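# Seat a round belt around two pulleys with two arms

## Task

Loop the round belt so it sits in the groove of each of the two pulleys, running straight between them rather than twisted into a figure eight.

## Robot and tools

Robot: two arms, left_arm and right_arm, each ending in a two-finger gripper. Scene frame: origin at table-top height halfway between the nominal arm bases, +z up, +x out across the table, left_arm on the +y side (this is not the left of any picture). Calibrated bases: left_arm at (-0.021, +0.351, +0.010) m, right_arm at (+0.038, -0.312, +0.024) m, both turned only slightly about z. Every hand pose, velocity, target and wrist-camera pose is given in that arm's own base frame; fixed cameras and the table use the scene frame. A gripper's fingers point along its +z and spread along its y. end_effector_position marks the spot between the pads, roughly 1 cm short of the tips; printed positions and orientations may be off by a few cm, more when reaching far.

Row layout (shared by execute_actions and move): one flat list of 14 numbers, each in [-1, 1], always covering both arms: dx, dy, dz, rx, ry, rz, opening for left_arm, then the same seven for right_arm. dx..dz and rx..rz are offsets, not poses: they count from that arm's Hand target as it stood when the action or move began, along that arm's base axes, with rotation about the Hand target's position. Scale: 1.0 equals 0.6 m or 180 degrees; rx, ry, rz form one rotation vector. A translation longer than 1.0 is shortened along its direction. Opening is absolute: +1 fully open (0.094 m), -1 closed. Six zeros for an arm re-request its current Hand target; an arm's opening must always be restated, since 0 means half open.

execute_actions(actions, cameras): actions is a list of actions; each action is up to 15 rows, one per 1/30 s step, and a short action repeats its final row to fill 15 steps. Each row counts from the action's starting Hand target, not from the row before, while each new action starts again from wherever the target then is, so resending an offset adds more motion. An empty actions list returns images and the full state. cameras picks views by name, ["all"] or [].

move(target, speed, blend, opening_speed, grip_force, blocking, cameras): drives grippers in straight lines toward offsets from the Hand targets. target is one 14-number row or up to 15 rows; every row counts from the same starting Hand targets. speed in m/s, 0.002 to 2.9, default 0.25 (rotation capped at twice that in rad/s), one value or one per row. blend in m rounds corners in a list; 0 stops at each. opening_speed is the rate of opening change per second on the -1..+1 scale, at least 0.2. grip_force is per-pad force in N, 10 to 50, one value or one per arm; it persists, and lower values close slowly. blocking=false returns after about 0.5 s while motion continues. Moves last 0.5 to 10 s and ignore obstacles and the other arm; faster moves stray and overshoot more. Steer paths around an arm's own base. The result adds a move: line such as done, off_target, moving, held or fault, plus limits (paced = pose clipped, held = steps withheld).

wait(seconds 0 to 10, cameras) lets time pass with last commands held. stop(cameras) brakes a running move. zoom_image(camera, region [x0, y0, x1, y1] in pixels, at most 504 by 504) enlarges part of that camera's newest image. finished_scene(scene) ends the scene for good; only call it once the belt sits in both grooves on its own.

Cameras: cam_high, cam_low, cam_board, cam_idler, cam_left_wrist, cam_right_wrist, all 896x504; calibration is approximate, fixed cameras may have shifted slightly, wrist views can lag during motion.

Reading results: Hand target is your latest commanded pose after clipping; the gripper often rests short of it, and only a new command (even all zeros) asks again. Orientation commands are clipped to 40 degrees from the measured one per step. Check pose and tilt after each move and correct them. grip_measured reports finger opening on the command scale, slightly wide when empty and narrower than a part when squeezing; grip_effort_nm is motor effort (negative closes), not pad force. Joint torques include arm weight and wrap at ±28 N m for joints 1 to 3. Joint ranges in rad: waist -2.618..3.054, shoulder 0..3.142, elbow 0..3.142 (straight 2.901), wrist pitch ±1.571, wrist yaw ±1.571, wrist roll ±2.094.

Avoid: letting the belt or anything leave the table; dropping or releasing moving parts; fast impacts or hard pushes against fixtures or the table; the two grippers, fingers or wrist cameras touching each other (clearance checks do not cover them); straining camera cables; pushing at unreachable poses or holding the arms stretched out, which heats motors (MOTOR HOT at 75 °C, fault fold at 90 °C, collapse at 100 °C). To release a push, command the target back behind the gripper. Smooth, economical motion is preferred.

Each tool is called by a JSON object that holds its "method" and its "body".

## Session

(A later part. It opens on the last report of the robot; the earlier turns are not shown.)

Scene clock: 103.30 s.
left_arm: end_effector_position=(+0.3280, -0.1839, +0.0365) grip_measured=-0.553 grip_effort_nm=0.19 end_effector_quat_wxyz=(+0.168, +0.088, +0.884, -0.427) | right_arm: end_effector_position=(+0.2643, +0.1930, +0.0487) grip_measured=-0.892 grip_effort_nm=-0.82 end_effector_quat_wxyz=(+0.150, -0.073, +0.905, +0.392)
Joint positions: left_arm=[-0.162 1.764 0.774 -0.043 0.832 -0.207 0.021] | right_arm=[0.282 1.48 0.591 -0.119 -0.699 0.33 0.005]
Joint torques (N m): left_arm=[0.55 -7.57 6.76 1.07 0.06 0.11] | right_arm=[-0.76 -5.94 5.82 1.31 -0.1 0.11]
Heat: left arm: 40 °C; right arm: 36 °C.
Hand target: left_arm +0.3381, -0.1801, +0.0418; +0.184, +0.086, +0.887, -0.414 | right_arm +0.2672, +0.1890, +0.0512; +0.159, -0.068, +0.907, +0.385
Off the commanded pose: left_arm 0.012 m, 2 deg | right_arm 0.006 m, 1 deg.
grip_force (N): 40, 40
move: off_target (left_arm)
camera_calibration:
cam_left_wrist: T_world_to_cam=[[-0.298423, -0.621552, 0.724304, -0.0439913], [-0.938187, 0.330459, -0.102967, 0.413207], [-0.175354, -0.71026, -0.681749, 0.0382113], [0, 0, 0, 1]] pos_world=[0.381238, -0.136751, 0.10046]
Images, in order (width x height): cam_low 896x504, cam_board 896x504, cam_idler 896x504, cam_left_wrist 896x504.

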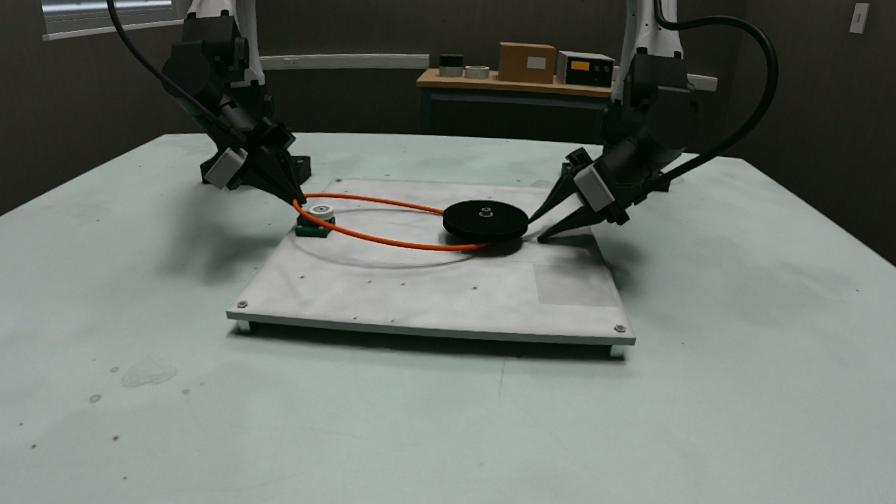

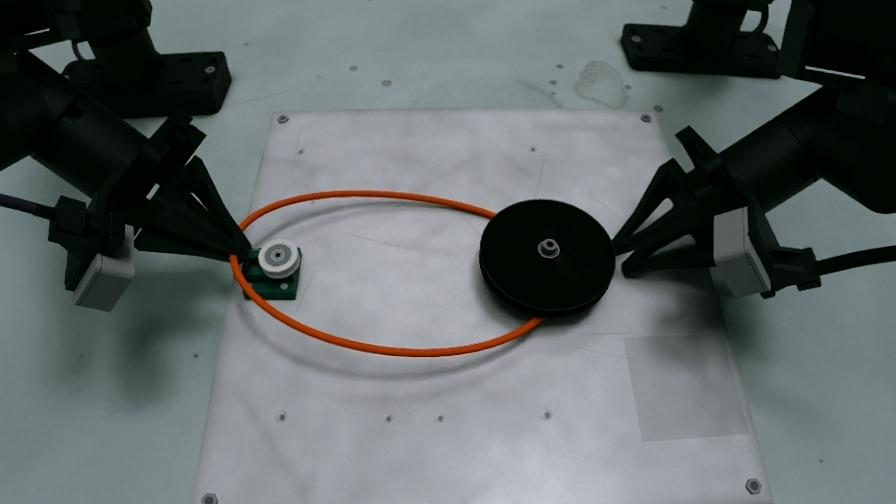

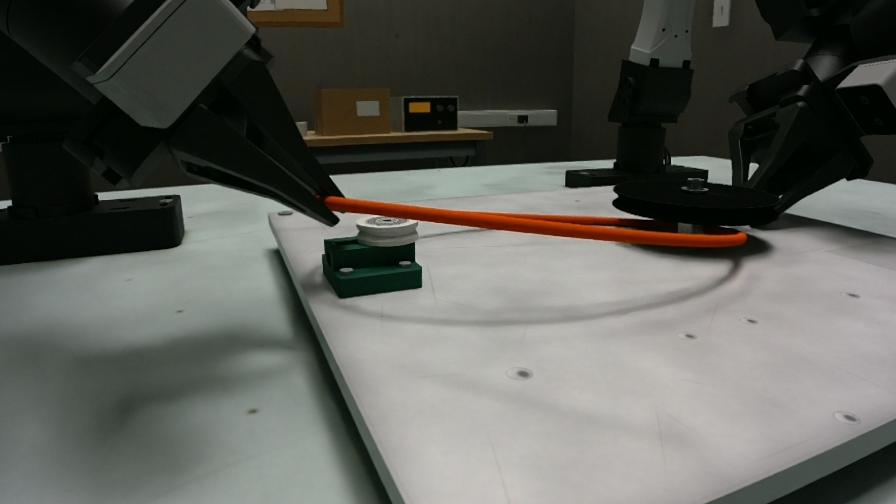

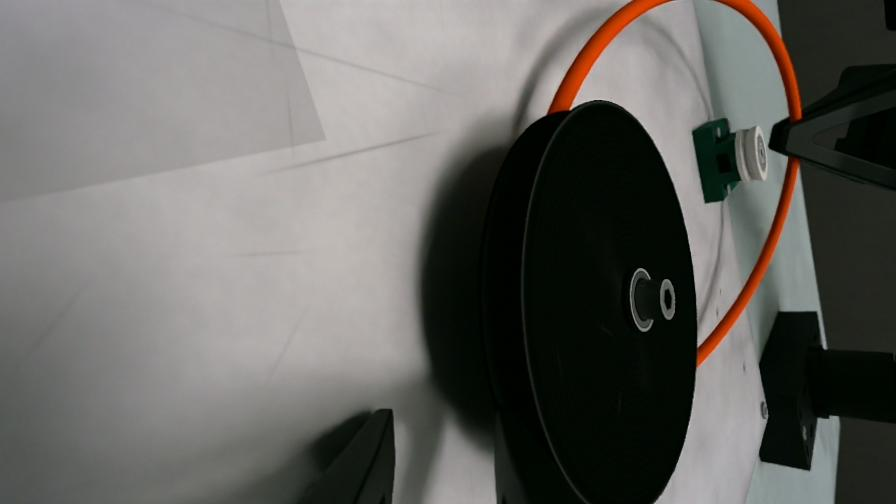

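{"method": "move", "body": {"target": [[0,0.05,0.02,0,0,0,-0.4,0,0,0.03,0,0,0,-1],[0.01,0.12,0.14,0,0,0,-0.4,0.0,0.19,0.02,0,0,0,-1]], "speed": 0.08, "blend": 0.02, "cameras": ["all"]}}

{"method": "zoom_image", "body": {"camera": "cam_board", "region": [440, 120, 740, 340]}}

Scene clock: 108.13 s.
left_arm: end_effector_position=(+0.3340, -0.1094, +0.1037) grip_measured=-0.402 grip_effort_nm=0.14 end_effector_quat_wxyz=(+0.150, +0.067, +0.896, -0.413) | right_arm: end_effector_position=(+0.2566, +0.2956, +0.0554) grip_measured=-0.892 grip_effort_nm=-0.83 end_effector_quat_wxyz=(+0.141, -0.067, +0.912, +0.380)
Joint positions: left_arm=[0.076 1.667 1.045 -0.701 0.884 0.107 0.028] | right_arm=[0.661 1.599 0.722 0.036 -0.451 0.688 0.005]
Joint torques (N m): left_arm=[0.85 -8.94 8.85 0.66 0.67 0.36] | right_arm=[0.23 -4.67 8.44 1.88 0.03 0.16]
Heat: left arm: 40 °C; right arm: 36 °C.
Hand target: left_arm +0.3441, -0.1081, +0.1257; +0.184, +0.086, +0.887, -0.414 | right_arm +0.2673, +0.3030, +0.0633; +0.159, -0.068, +0.907, +0.385
Off the commanded pose: left_arm 0.024 m, 5 deg | right_arm 0.015 m, 2 deg.
grip_force (N): 40, 40
move: off_target (left_arm, right_arm); blend cut to 0.0161 m at target 1
camera_calibration:
cam_left_wrist: T_world_to_cam=[[-0.243533, -0.652832, 0.717288, -0.0655631], [-0.951245, 0.305093, -0.0452888, 0.396741], [-0.189274, -0.693346, -0.695304, 0.145852], [0, 0, 0, 1]] pos_world=[0.389037, -0.062719, 0.166407]
cam_right_wrist: T_world_to_cam=[[0.230102, -0.70379, -0.67211, 0.188234], [-0.950129, -0.311855, 0.00127053, 0.374728], [-0.210495, 0.638299, -0.74045, -0.00264792], [0, 0, 0, 1]] pos_world=[0.31217, 0.251028, 0.124077]

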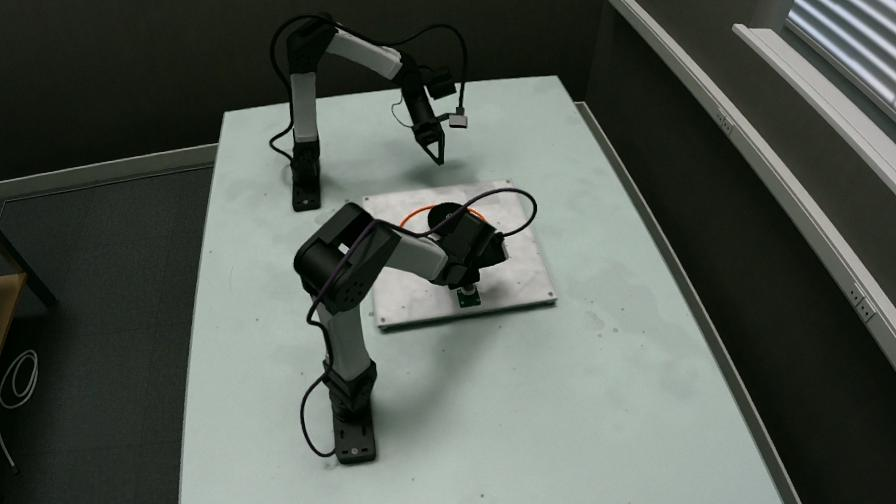

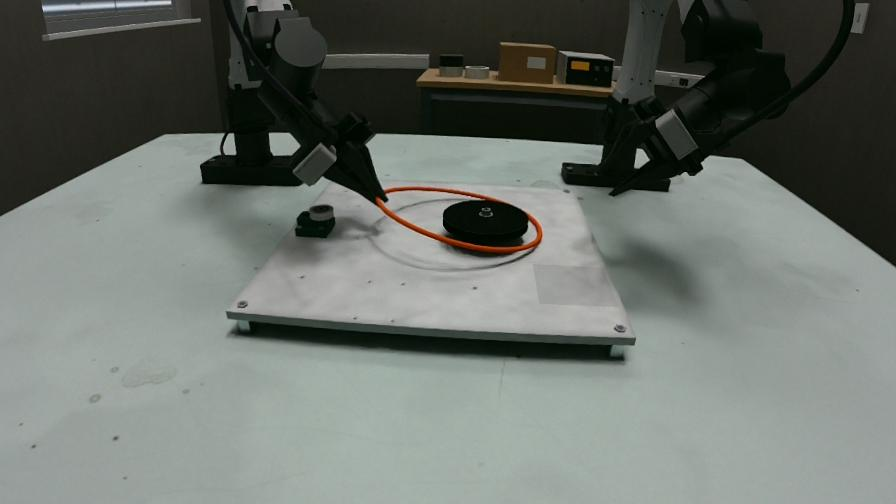

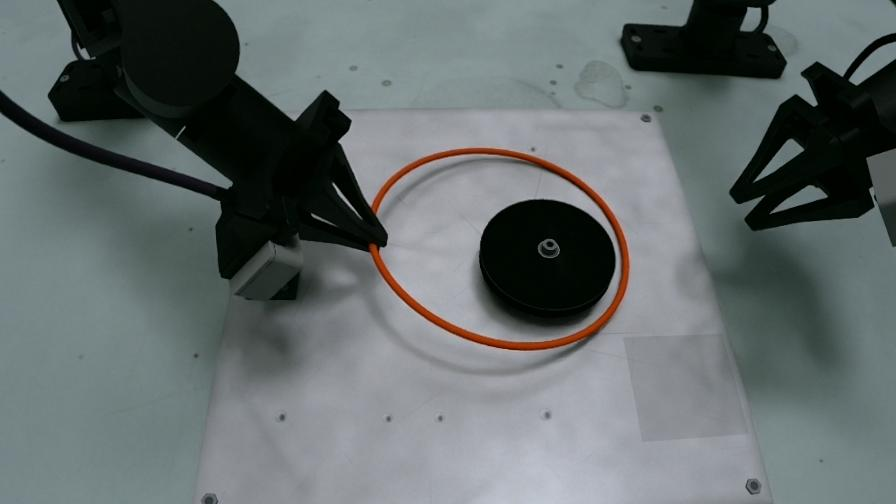

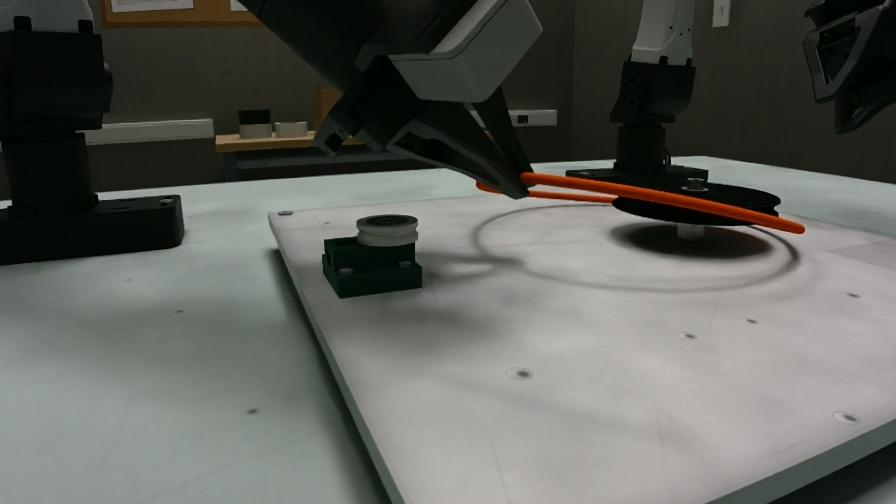

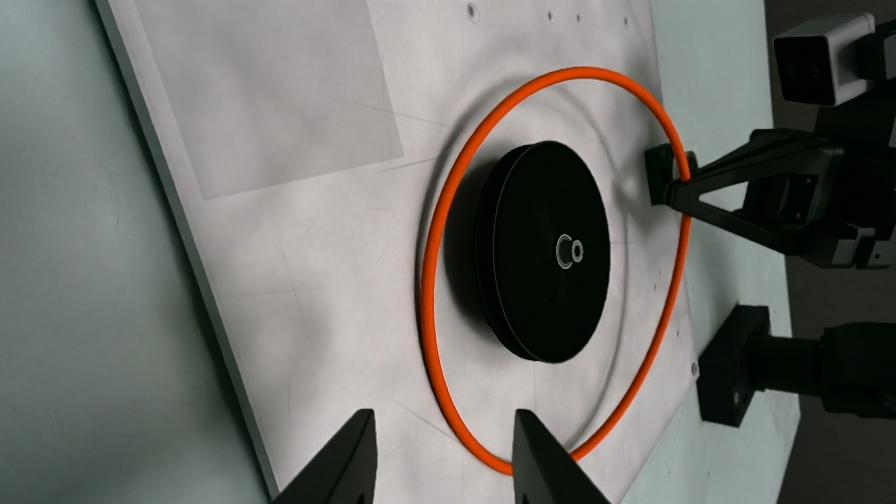

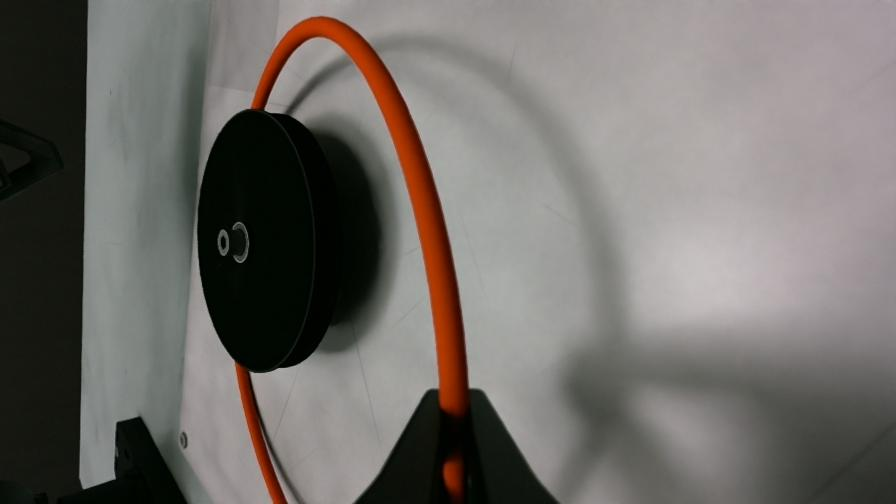

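Scaled by 1.680 from the camera's 896x504 image, which has a finer 1280x720 frame.

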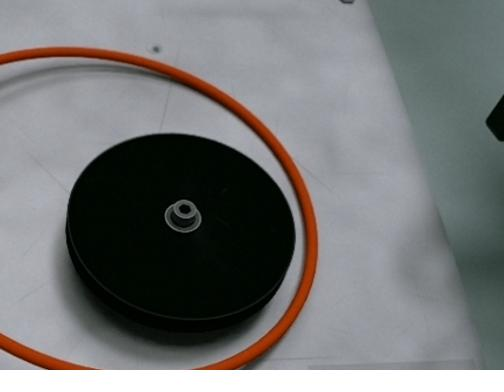

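{"method": "move", "body": {"target": [0,0.02,0.02,0,0,0,-0.4,0,0.005,-0.026,0.055,0,0,-1], "speed": 0.06, "cameras": ["all"]}}

{"method": "zoom_image", "body": {"camera": "cam_low", "region": [350, 150, 630, 290]}}

{"method": "zoom_image", "body": {"camera": "cam_idler", "region": [560, 130, 860, 290]}}

Scene clock: 113.63 s.
left_arm: end_effector_position=(+0.3345, -0.0979, +0.1166) grip_measured=-0.402 grip_effort_nm=0.14 end_effector_quat_wxyz=(+0.151, +0.068, +0.895, -0.413) | right_arm: end_effector_position=(+0.2679, +0.3077, +0.0512) grip_measured=-0.892 grip_effort_nm=-0.82 end_effector_quat_wxyz=(+0.167, -0.056, +0.871, +0.458)
Joint positions: left_arm=[0.115 1.667 1.101 -0.803 0.895 0.169 0.028] | right_arm=[0.632 1.696 0.619 0.417 -0.544 0.775 0.005]
Joint torques (N m): left_arm=[0.92 -8.7 8.96 0.59 0.69 0.34] | right_arm=[-0.85 -5.07 4.64 2.09 -0.25 0.11]
Heat: left arm: 41 °C; right arm: 35 °C.
Hand target: left_arm +0.3441, -0.0961, +0.1377; +0.184, +0.086, +0.887, -0.414 | right_arm +0.2673, +0.3061, +0.0477; +0.164, -0.054, +0.870, +0.461
Off the commanded pose: left_arm 0.023 m, 4 deg | right_arm 0.004 m, 1 deg.
grip_force (N): 40, 40
move: off_target (left_arm)
camera_calibration:
cam_left_wrist: T_world_to_cam=[[-0.246466, -0.651446, 0.717546, -0.0660942], [-0.950641, 0.306519, -0.0482476, 0.394666], [-0.188511, -0.69402, -0.694838, 0.162544], [0, 0, 0, 1]] pos_world=[0.389537, -0.0512205, 0.179409]
cam_right_wrist: T_world_to_cam=[[0.250489, -0.57673, -0.777584, 0.152147], [-0.952267, -0.291535, -0.0905305, 0.388226], [-0.174481, 0.763144, -0.622227, -0.0653141], [0, 0, 0, 1]] pos_world=[0.320187, 0.250773, 0.112813]

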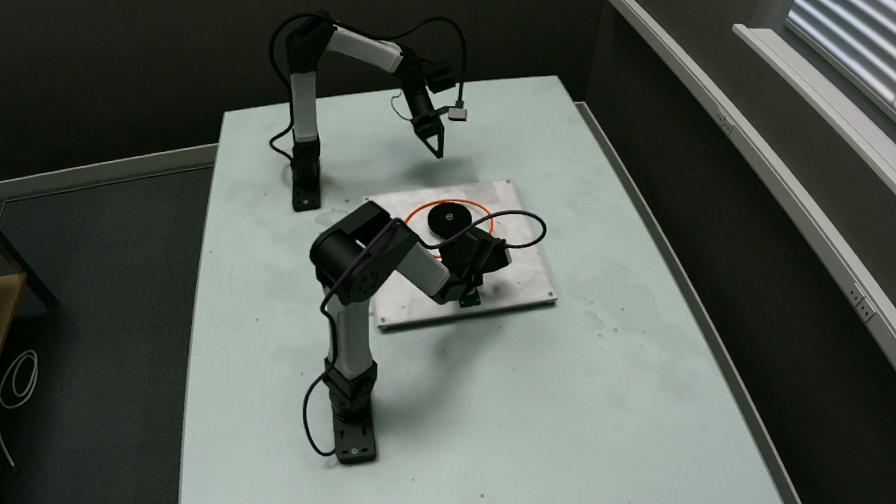

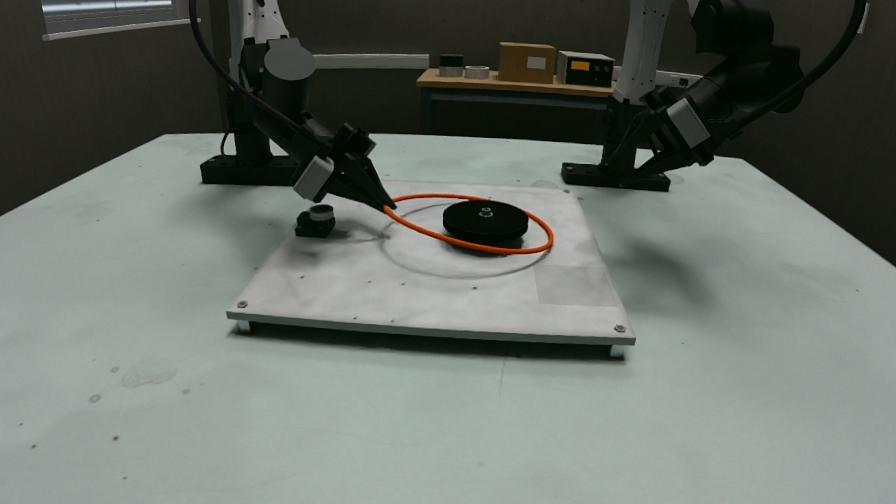

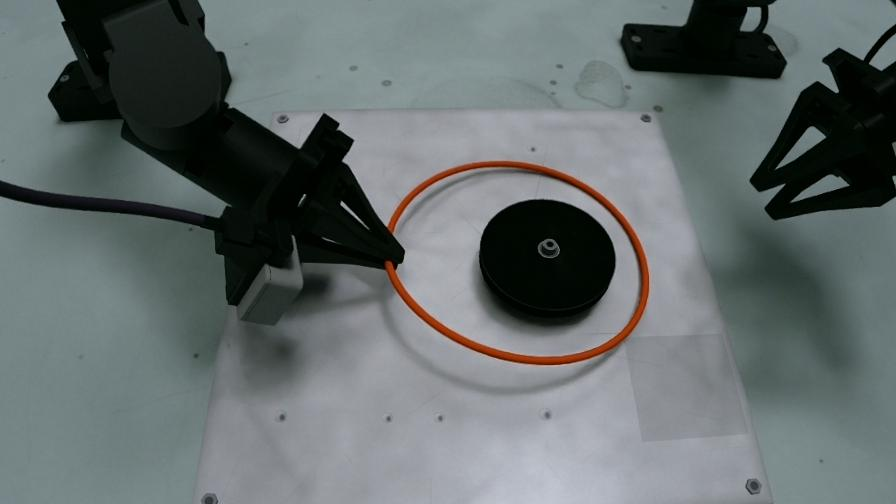

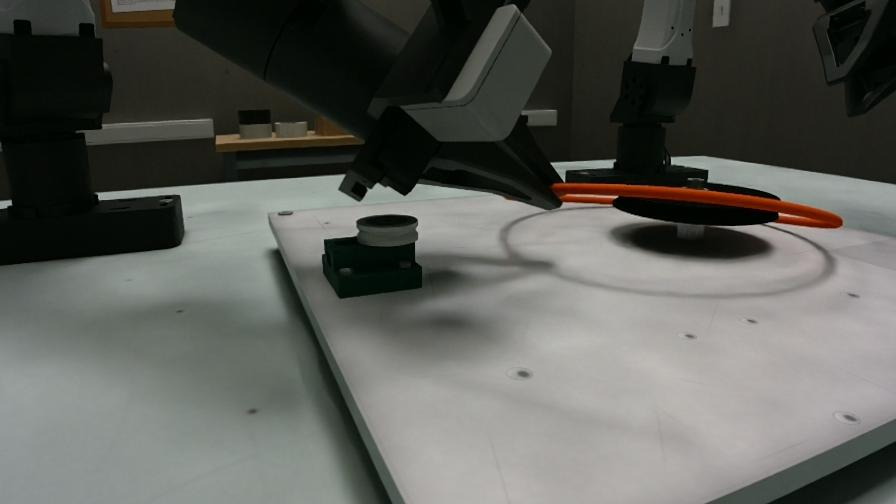

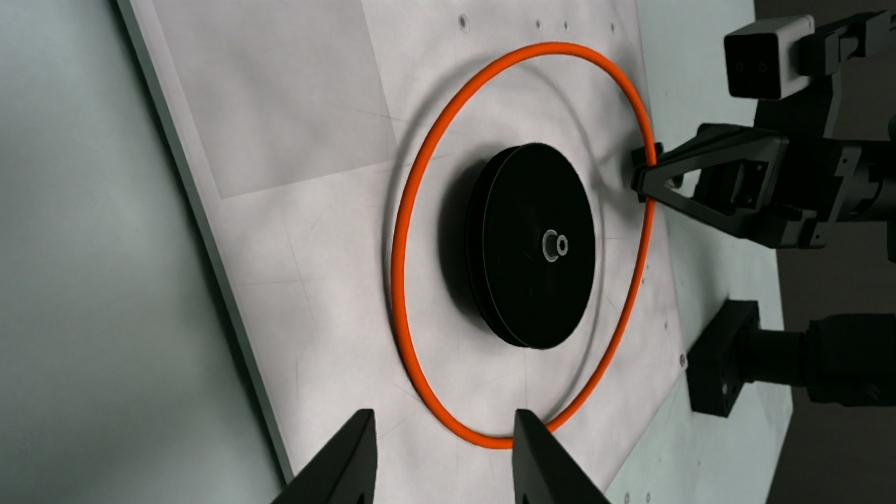

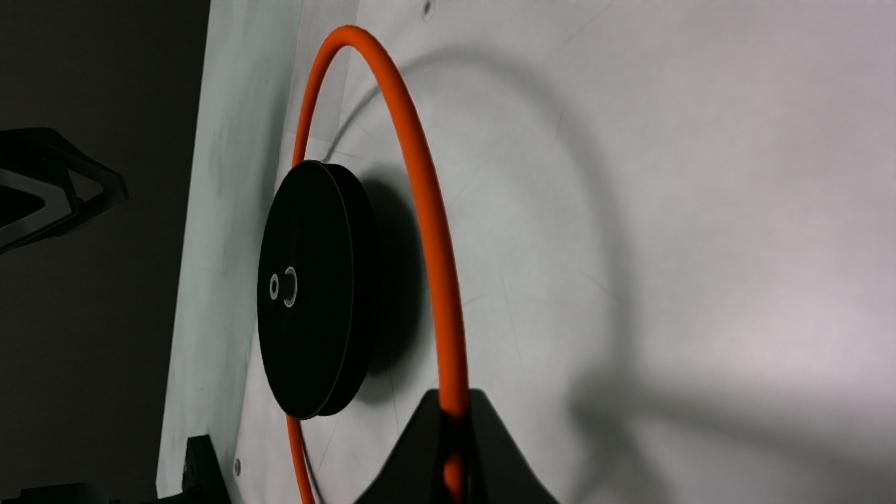

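Scaled by 1.800 from the camera's 896x504 image, which has a finer 1280x720 frame.

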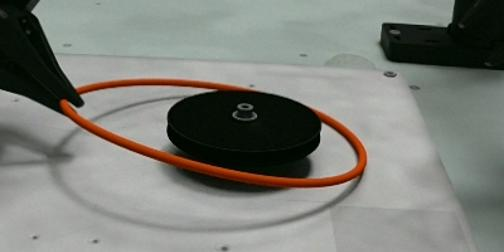

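Scaled by 1.680 from the camera's 896x504 image, which has a finer 1280x720 frame.

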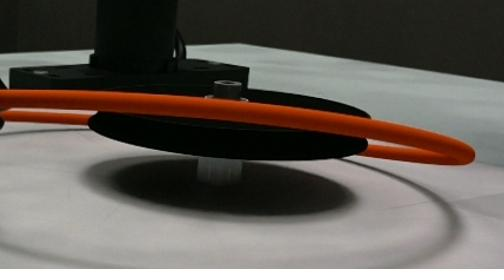

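{"method": "move", "body": {"target": [0,0,0,0,0,0,-0.4,-0.003,0.0,-0.014,0.03,0.04,0,-1], "speed": 0.06, "cameras": ["cam_board","cam_low","cam_idler"]}}

{"method": "zoom_image", "body": {"camera": "cam_low", "region": [350, 150, 630, 290]}}

{"method": "zoom_image", "body": {"camera": "cam_idler", "region": [560, 130, 860, 290]}}

Scene clock: 116.13 s.
left_arm: end_effector_position=(+0.3345, -0.0980, +0.1166) grip_measured=-0.402 grip_effort_nm=0.14 end_effector_quat_wxyz=(+0.151, +0.068, +0.895, -0.413) | right_arm: end_effector_position=(+0.2682, +0.3090, +0.0451) grip_measured=-0.892 grip_effort_nm=-0.83 end_effector_quat_wxyz=(+0.118, -0.021, +0.856, +0.503)
Joint positions: left_arm=[0.115 1.667 1.101 -0.803 0.896 0.169 0.028] | right_arm=[0.59 1.777 0.608 0.534 -0.667 0.888 0.005]
Joint torques (N m): left_arm=[0.91 -8.7 8.96 0.58 0.69 0.34] | right_arm=[-0.79 -5.09 3.92 2.1 -0.28 0.08]
Heat: left arm: 41 °C; right arm: 35 °C.
Hand target: left_arm +0.3441, -0.0961, +0.1377; +0.184, +0.086, +0.887, -0.414 | right_arm +0.2655, +0.3060, +0.0392; +0.111, -0.017, +0.856, +0.504
Off the commanded pose: left_arm 0.023 m, 4 deg | right_arm 0.007 m, 1 deg.
grip_force (N): 40, 40
move: off_target (left_arm)
Images, in order (width x height): cam_low 896x504, cam_board 896x504, cam_idler 896x504.

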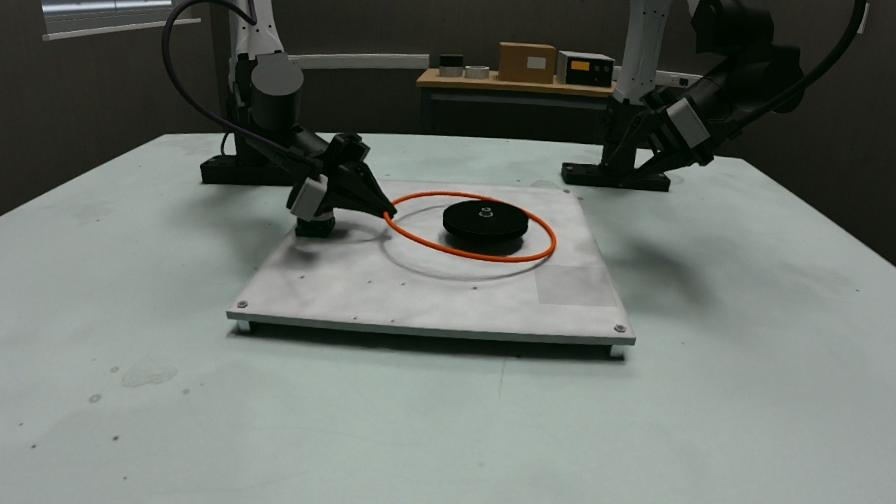

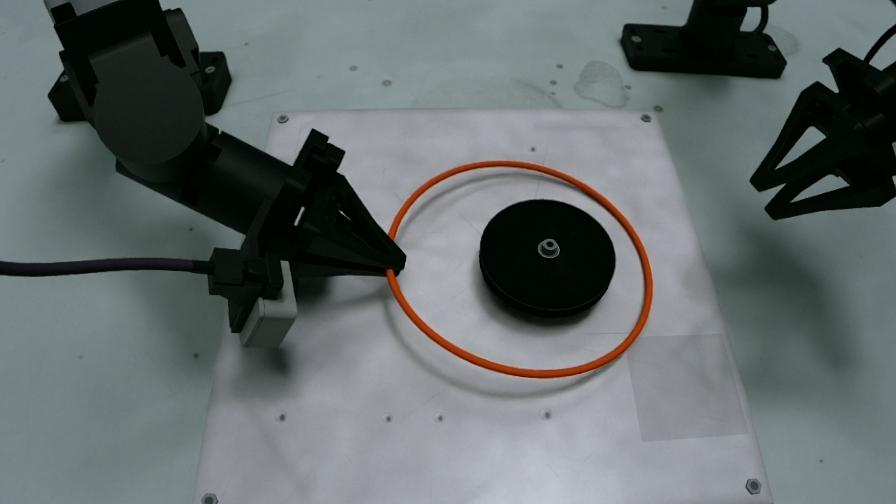

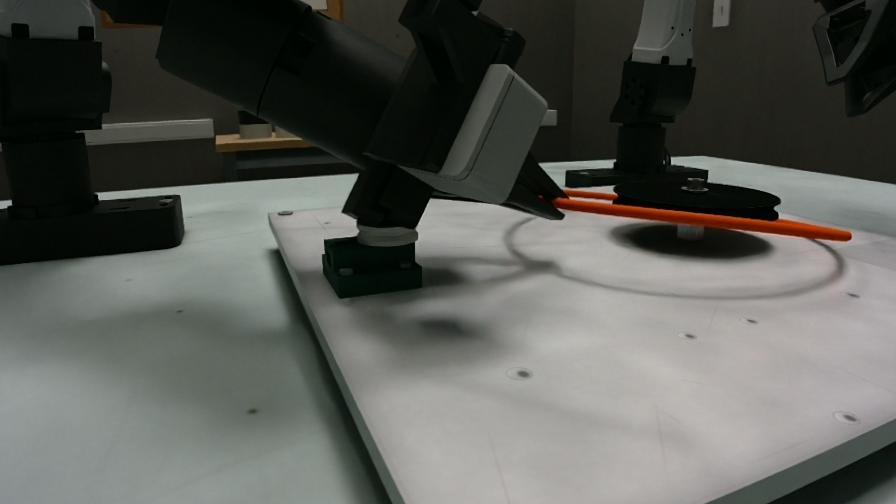

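Scaled by 1.800 from the camera's 896x504 image, which has a finer 1280x720 frame.

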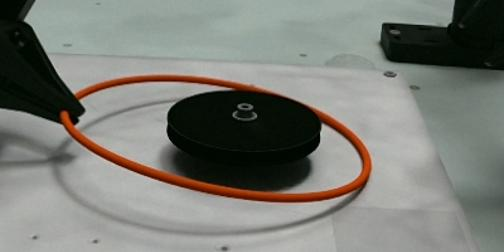

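Scaled by 1.680 from the camera's 896x504 image, which has a finer 1280x720 frame.

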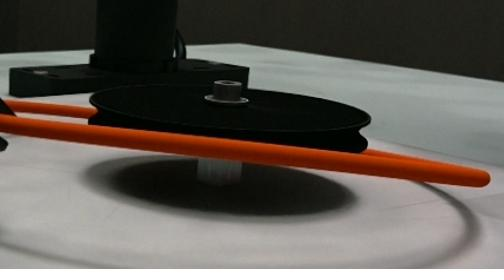

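{"method": "move", "body": {"target": [0,0,0,0,0,0,-0.4,0,0.0,0.010,0.02,-0.02,0,-1], "speed": 0.06, "cameras": ["cam_board","cam_low","cam_idler","cam_left_wrist"]}}

{"method": "zoom_image", "body": {"camera": "cam_low", "region": [350, 150, 630, 290]}}

{"method": "zoom_image", "body": {"camera": "cam_idler", "region": [560, 130, 860, 290]}}

Scene clock: 118.77 s.
left_arm: end_effector_position=(+0.3345, -0.0980, +0.1166) grip_measured=-0.402 grip_effort_nm=0.14 end_effector_quat_wxyz=(+0.151, +0.068, +0.895, -0.413) | right_arm: end_effector_position=(+0.2677, +0.3080, +0.0496) grip_measured=-0.892 grip_effort_nm=-0.83 end_effector_quat_wxyz=(+0.144, -0.031, +0.836, +0.528)
Joint positions: left_arm=[0.115 1.667 1.101 -0.803 0.896 0.169 0.028] | right_arm=[0.583 1.797 0.55 0.705 -0.681 0.905 0.005]
Joint torques (N m): left_arm=[0.92 -8.7 8.96 0.58 0.69 0.34] | right_arm=[-0.83 -4.93 4.12 2.19 -0.32 0.11]
Heat: left arm: 41 °C; right arm: 35 °C.
Hand target: left_arm +0.3441, -0.0961, +0.1377; +0.184, +0.086, +0.887, -0.414 | right_arm +0.2655, +0.3060, +0.0453; +0.139, -0.029, +0.836, +0.530
Off the commanded pose: left_arm 0.023 m, 4 deg | right_arm 0.005 m, 1 deg.
grip_force (N): 40, 40
move: off_target (left_arm)
camera_calibration:
cam_left_wrist: T_world_to_cam=[[-0.246673, -0.651115, 0.717776, -0.0661281], [-0.95053, 0.306855, -0.0483051, 0.394585], [-0.188801, -0.694183, -0.694597, 0.162517], [0, 0, 0, 1]] pos_world=[0.389436, -0.0513208, 0.17941]
Images, in order (width x height): cam_low 896x504, cam_board 896x504, cam_idler 896x504, cam_left_wrist 896x504.

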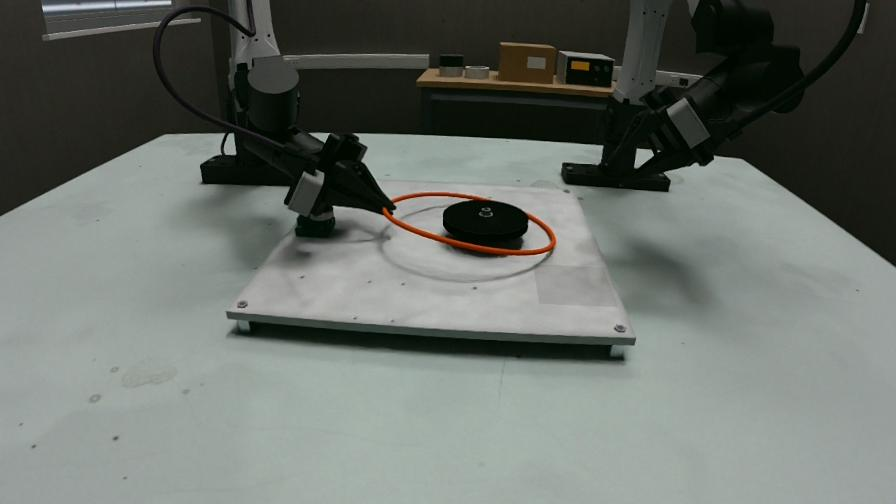

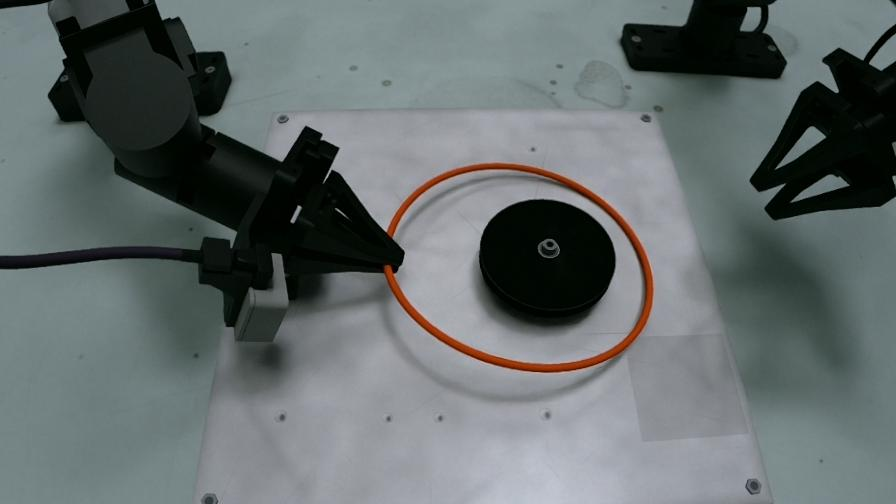

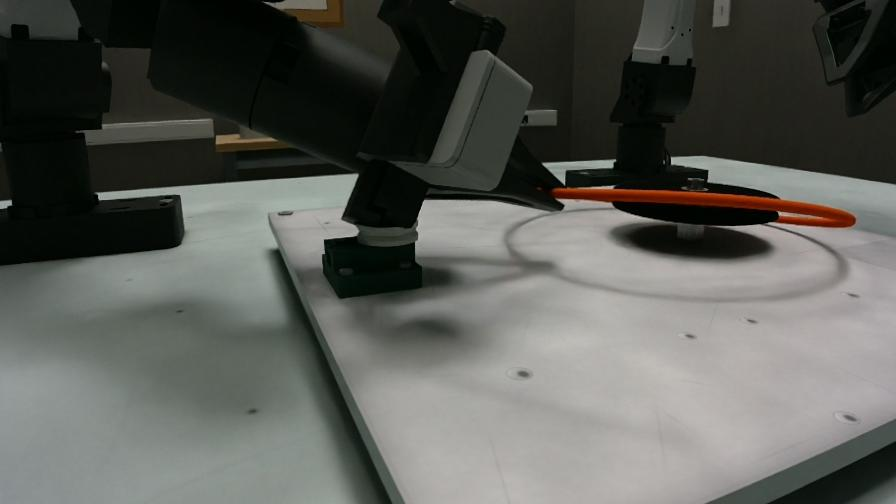

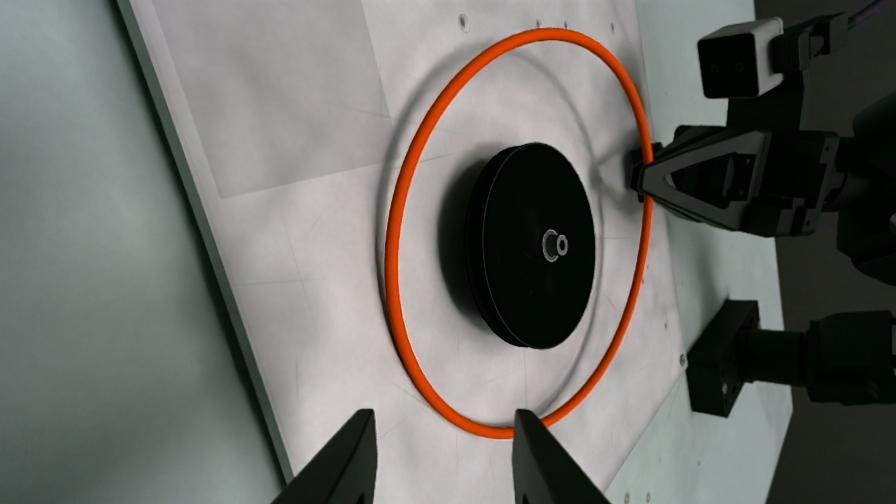

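Scaled by 1.800 from the camera's 896x504 image, which has a finer 1280x720 frame.

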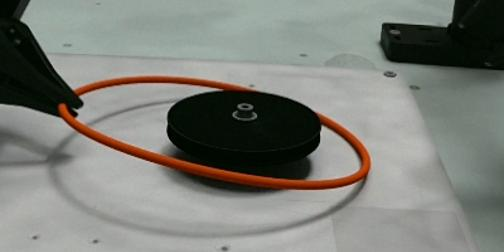

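Scaled by 1.680 from the camera's 896x504 image, which has a finer 1280x720 frame.

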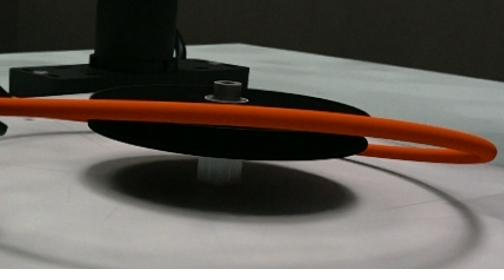

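{"method": "move", "body": {"target": [[0,0,0,0,0,0,-0.4,0,0.0,0.0,0.012,0.009,0,-1],[0,0,0,0,0,0,-0.4,-0.006,-0.06,0.0,0.012,0.009,0,-1]], "speed": 0.05, "cameras": ["cam_board","cam_low","cam_idler","cam_left_wrist"]}}

{"method": "zoom_image", "body": {"camera": "cam_low", "region": [350, 150, 630, 290]}}

{"method": "zoom_image", "body": {"camera": "cam_idler", "region": [560, 130, 860, 290]}}

Scene clock: 121.87 s.
left_arm: end_effector_position=(+0.3345, -0.0980, +0.1166) grip_measured=-0.402 grip_effort_nm=0.14 end_effector_quat_wxyz=(+0.151, +0.068, +0.895, -0.413) | right_arm: end_effector_position=(+0.2661, +0.2725, +0.0413) grip_measured=-0.892 grip_effort_nm=-0.82 end_effector_quat_wxyz=(+0.129, -0.014, +0.830, +0.543)
Joint positions: left_arm=[0.115 1.667 1.101 -0.803 0.896 0.169 0.028] | right_arm=[0.462 1.798 0.469 0.754 -0.805 0.883 0.005]
Joint torques (N m): left_arm=[0.92 -8.7 8.96 0.58 0.69 0.34] | right_arm=[-0.96 -7.42 3.33 1.7 -0.42 -0.04]
Motor temperatures (°C): left_arm=[27 42 33 32 26 25 27] | right_arm=[26 35 32 34 24 27 27]
Heat: left arm: 42 °C; right arm: 35 °C.
Hand target: left_arm +0.3441, -0.0961, +0.1377; +0.184, +0.086, +0.887, -0.414 | right_arm +0.2618, +0.2700, +0.0452; +0.127, -0.019, +0.828, +0.546
Off the commanded pose: left_arm 0.023 m, 4 deg | right_arm 0.006 m, 1 deg.
grip_force (N): 40, 40
move: off_target (left_arm)
camera_calibration:
cam_left_wrist: T_world_to_cam=[[-0.246673, -0.651115, 0.717776, -0.0661281], [-0.95053, 0.306855, -0.0483051, 0.394585], [-0.188801, -0.694183, -0.694597, 0.162517], [0, 0, 0, 1]] pos_world=[0.389436, -0.0513208, 0.17941]
Images, in order (width x height): cam_low 896x504, cam_board 896x504, cam_idler 896x504, cam_left_wrist 896x504.

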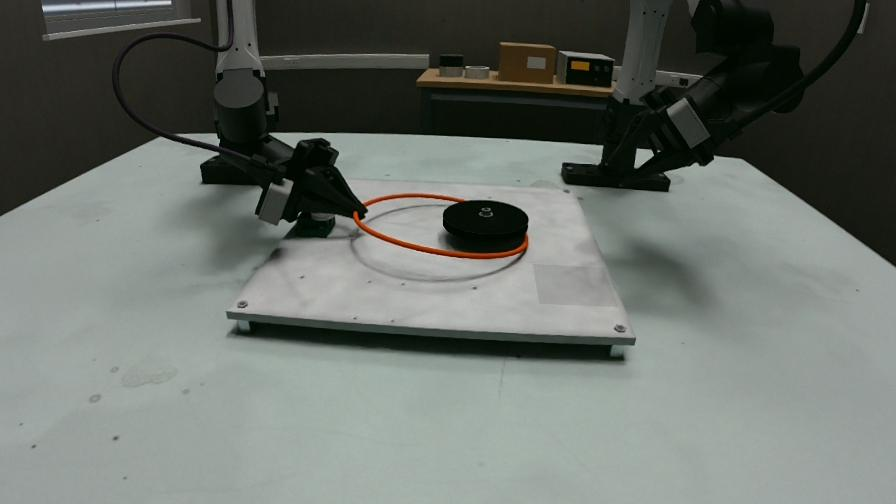

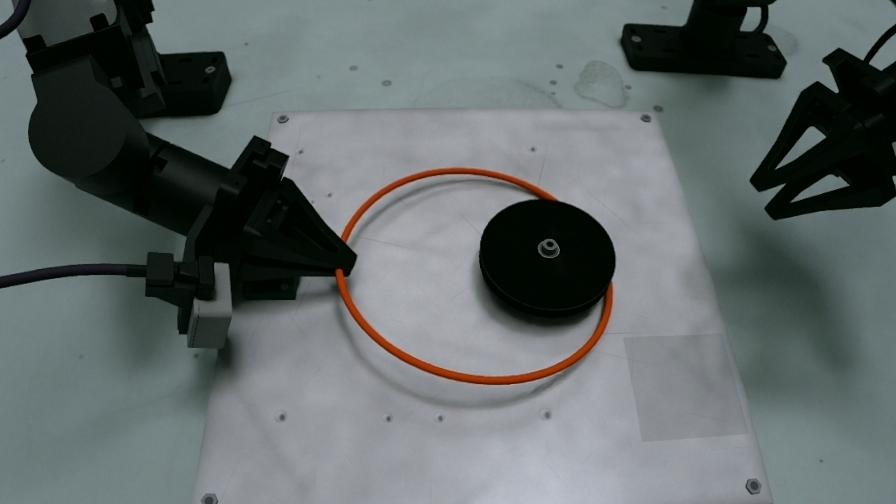

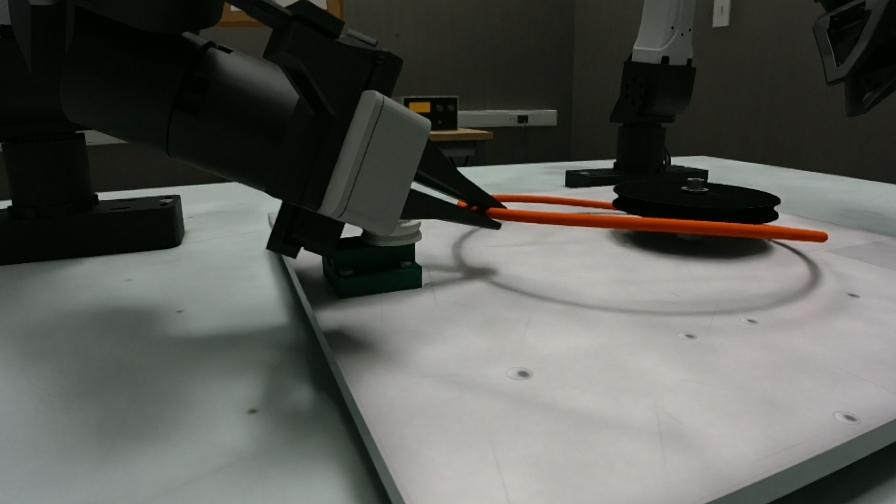

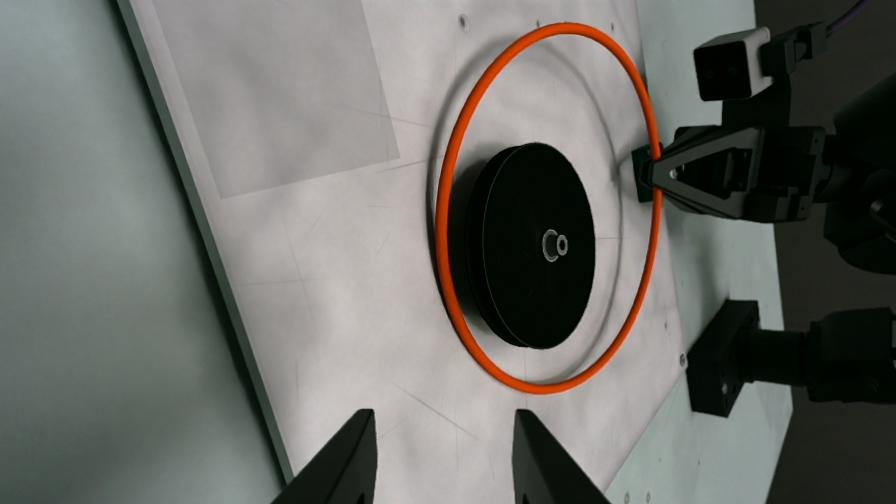

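Scaled by 1.800 from the camera's 896x504 image, which has a finer 1280x720 frame.

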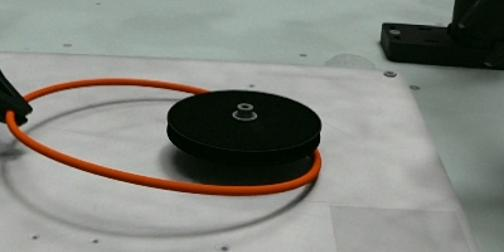

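Scaled by 1.680 from the camera's 896x504 image, which has a finer 1280x720 frame.

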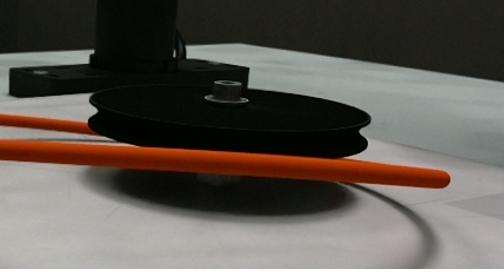

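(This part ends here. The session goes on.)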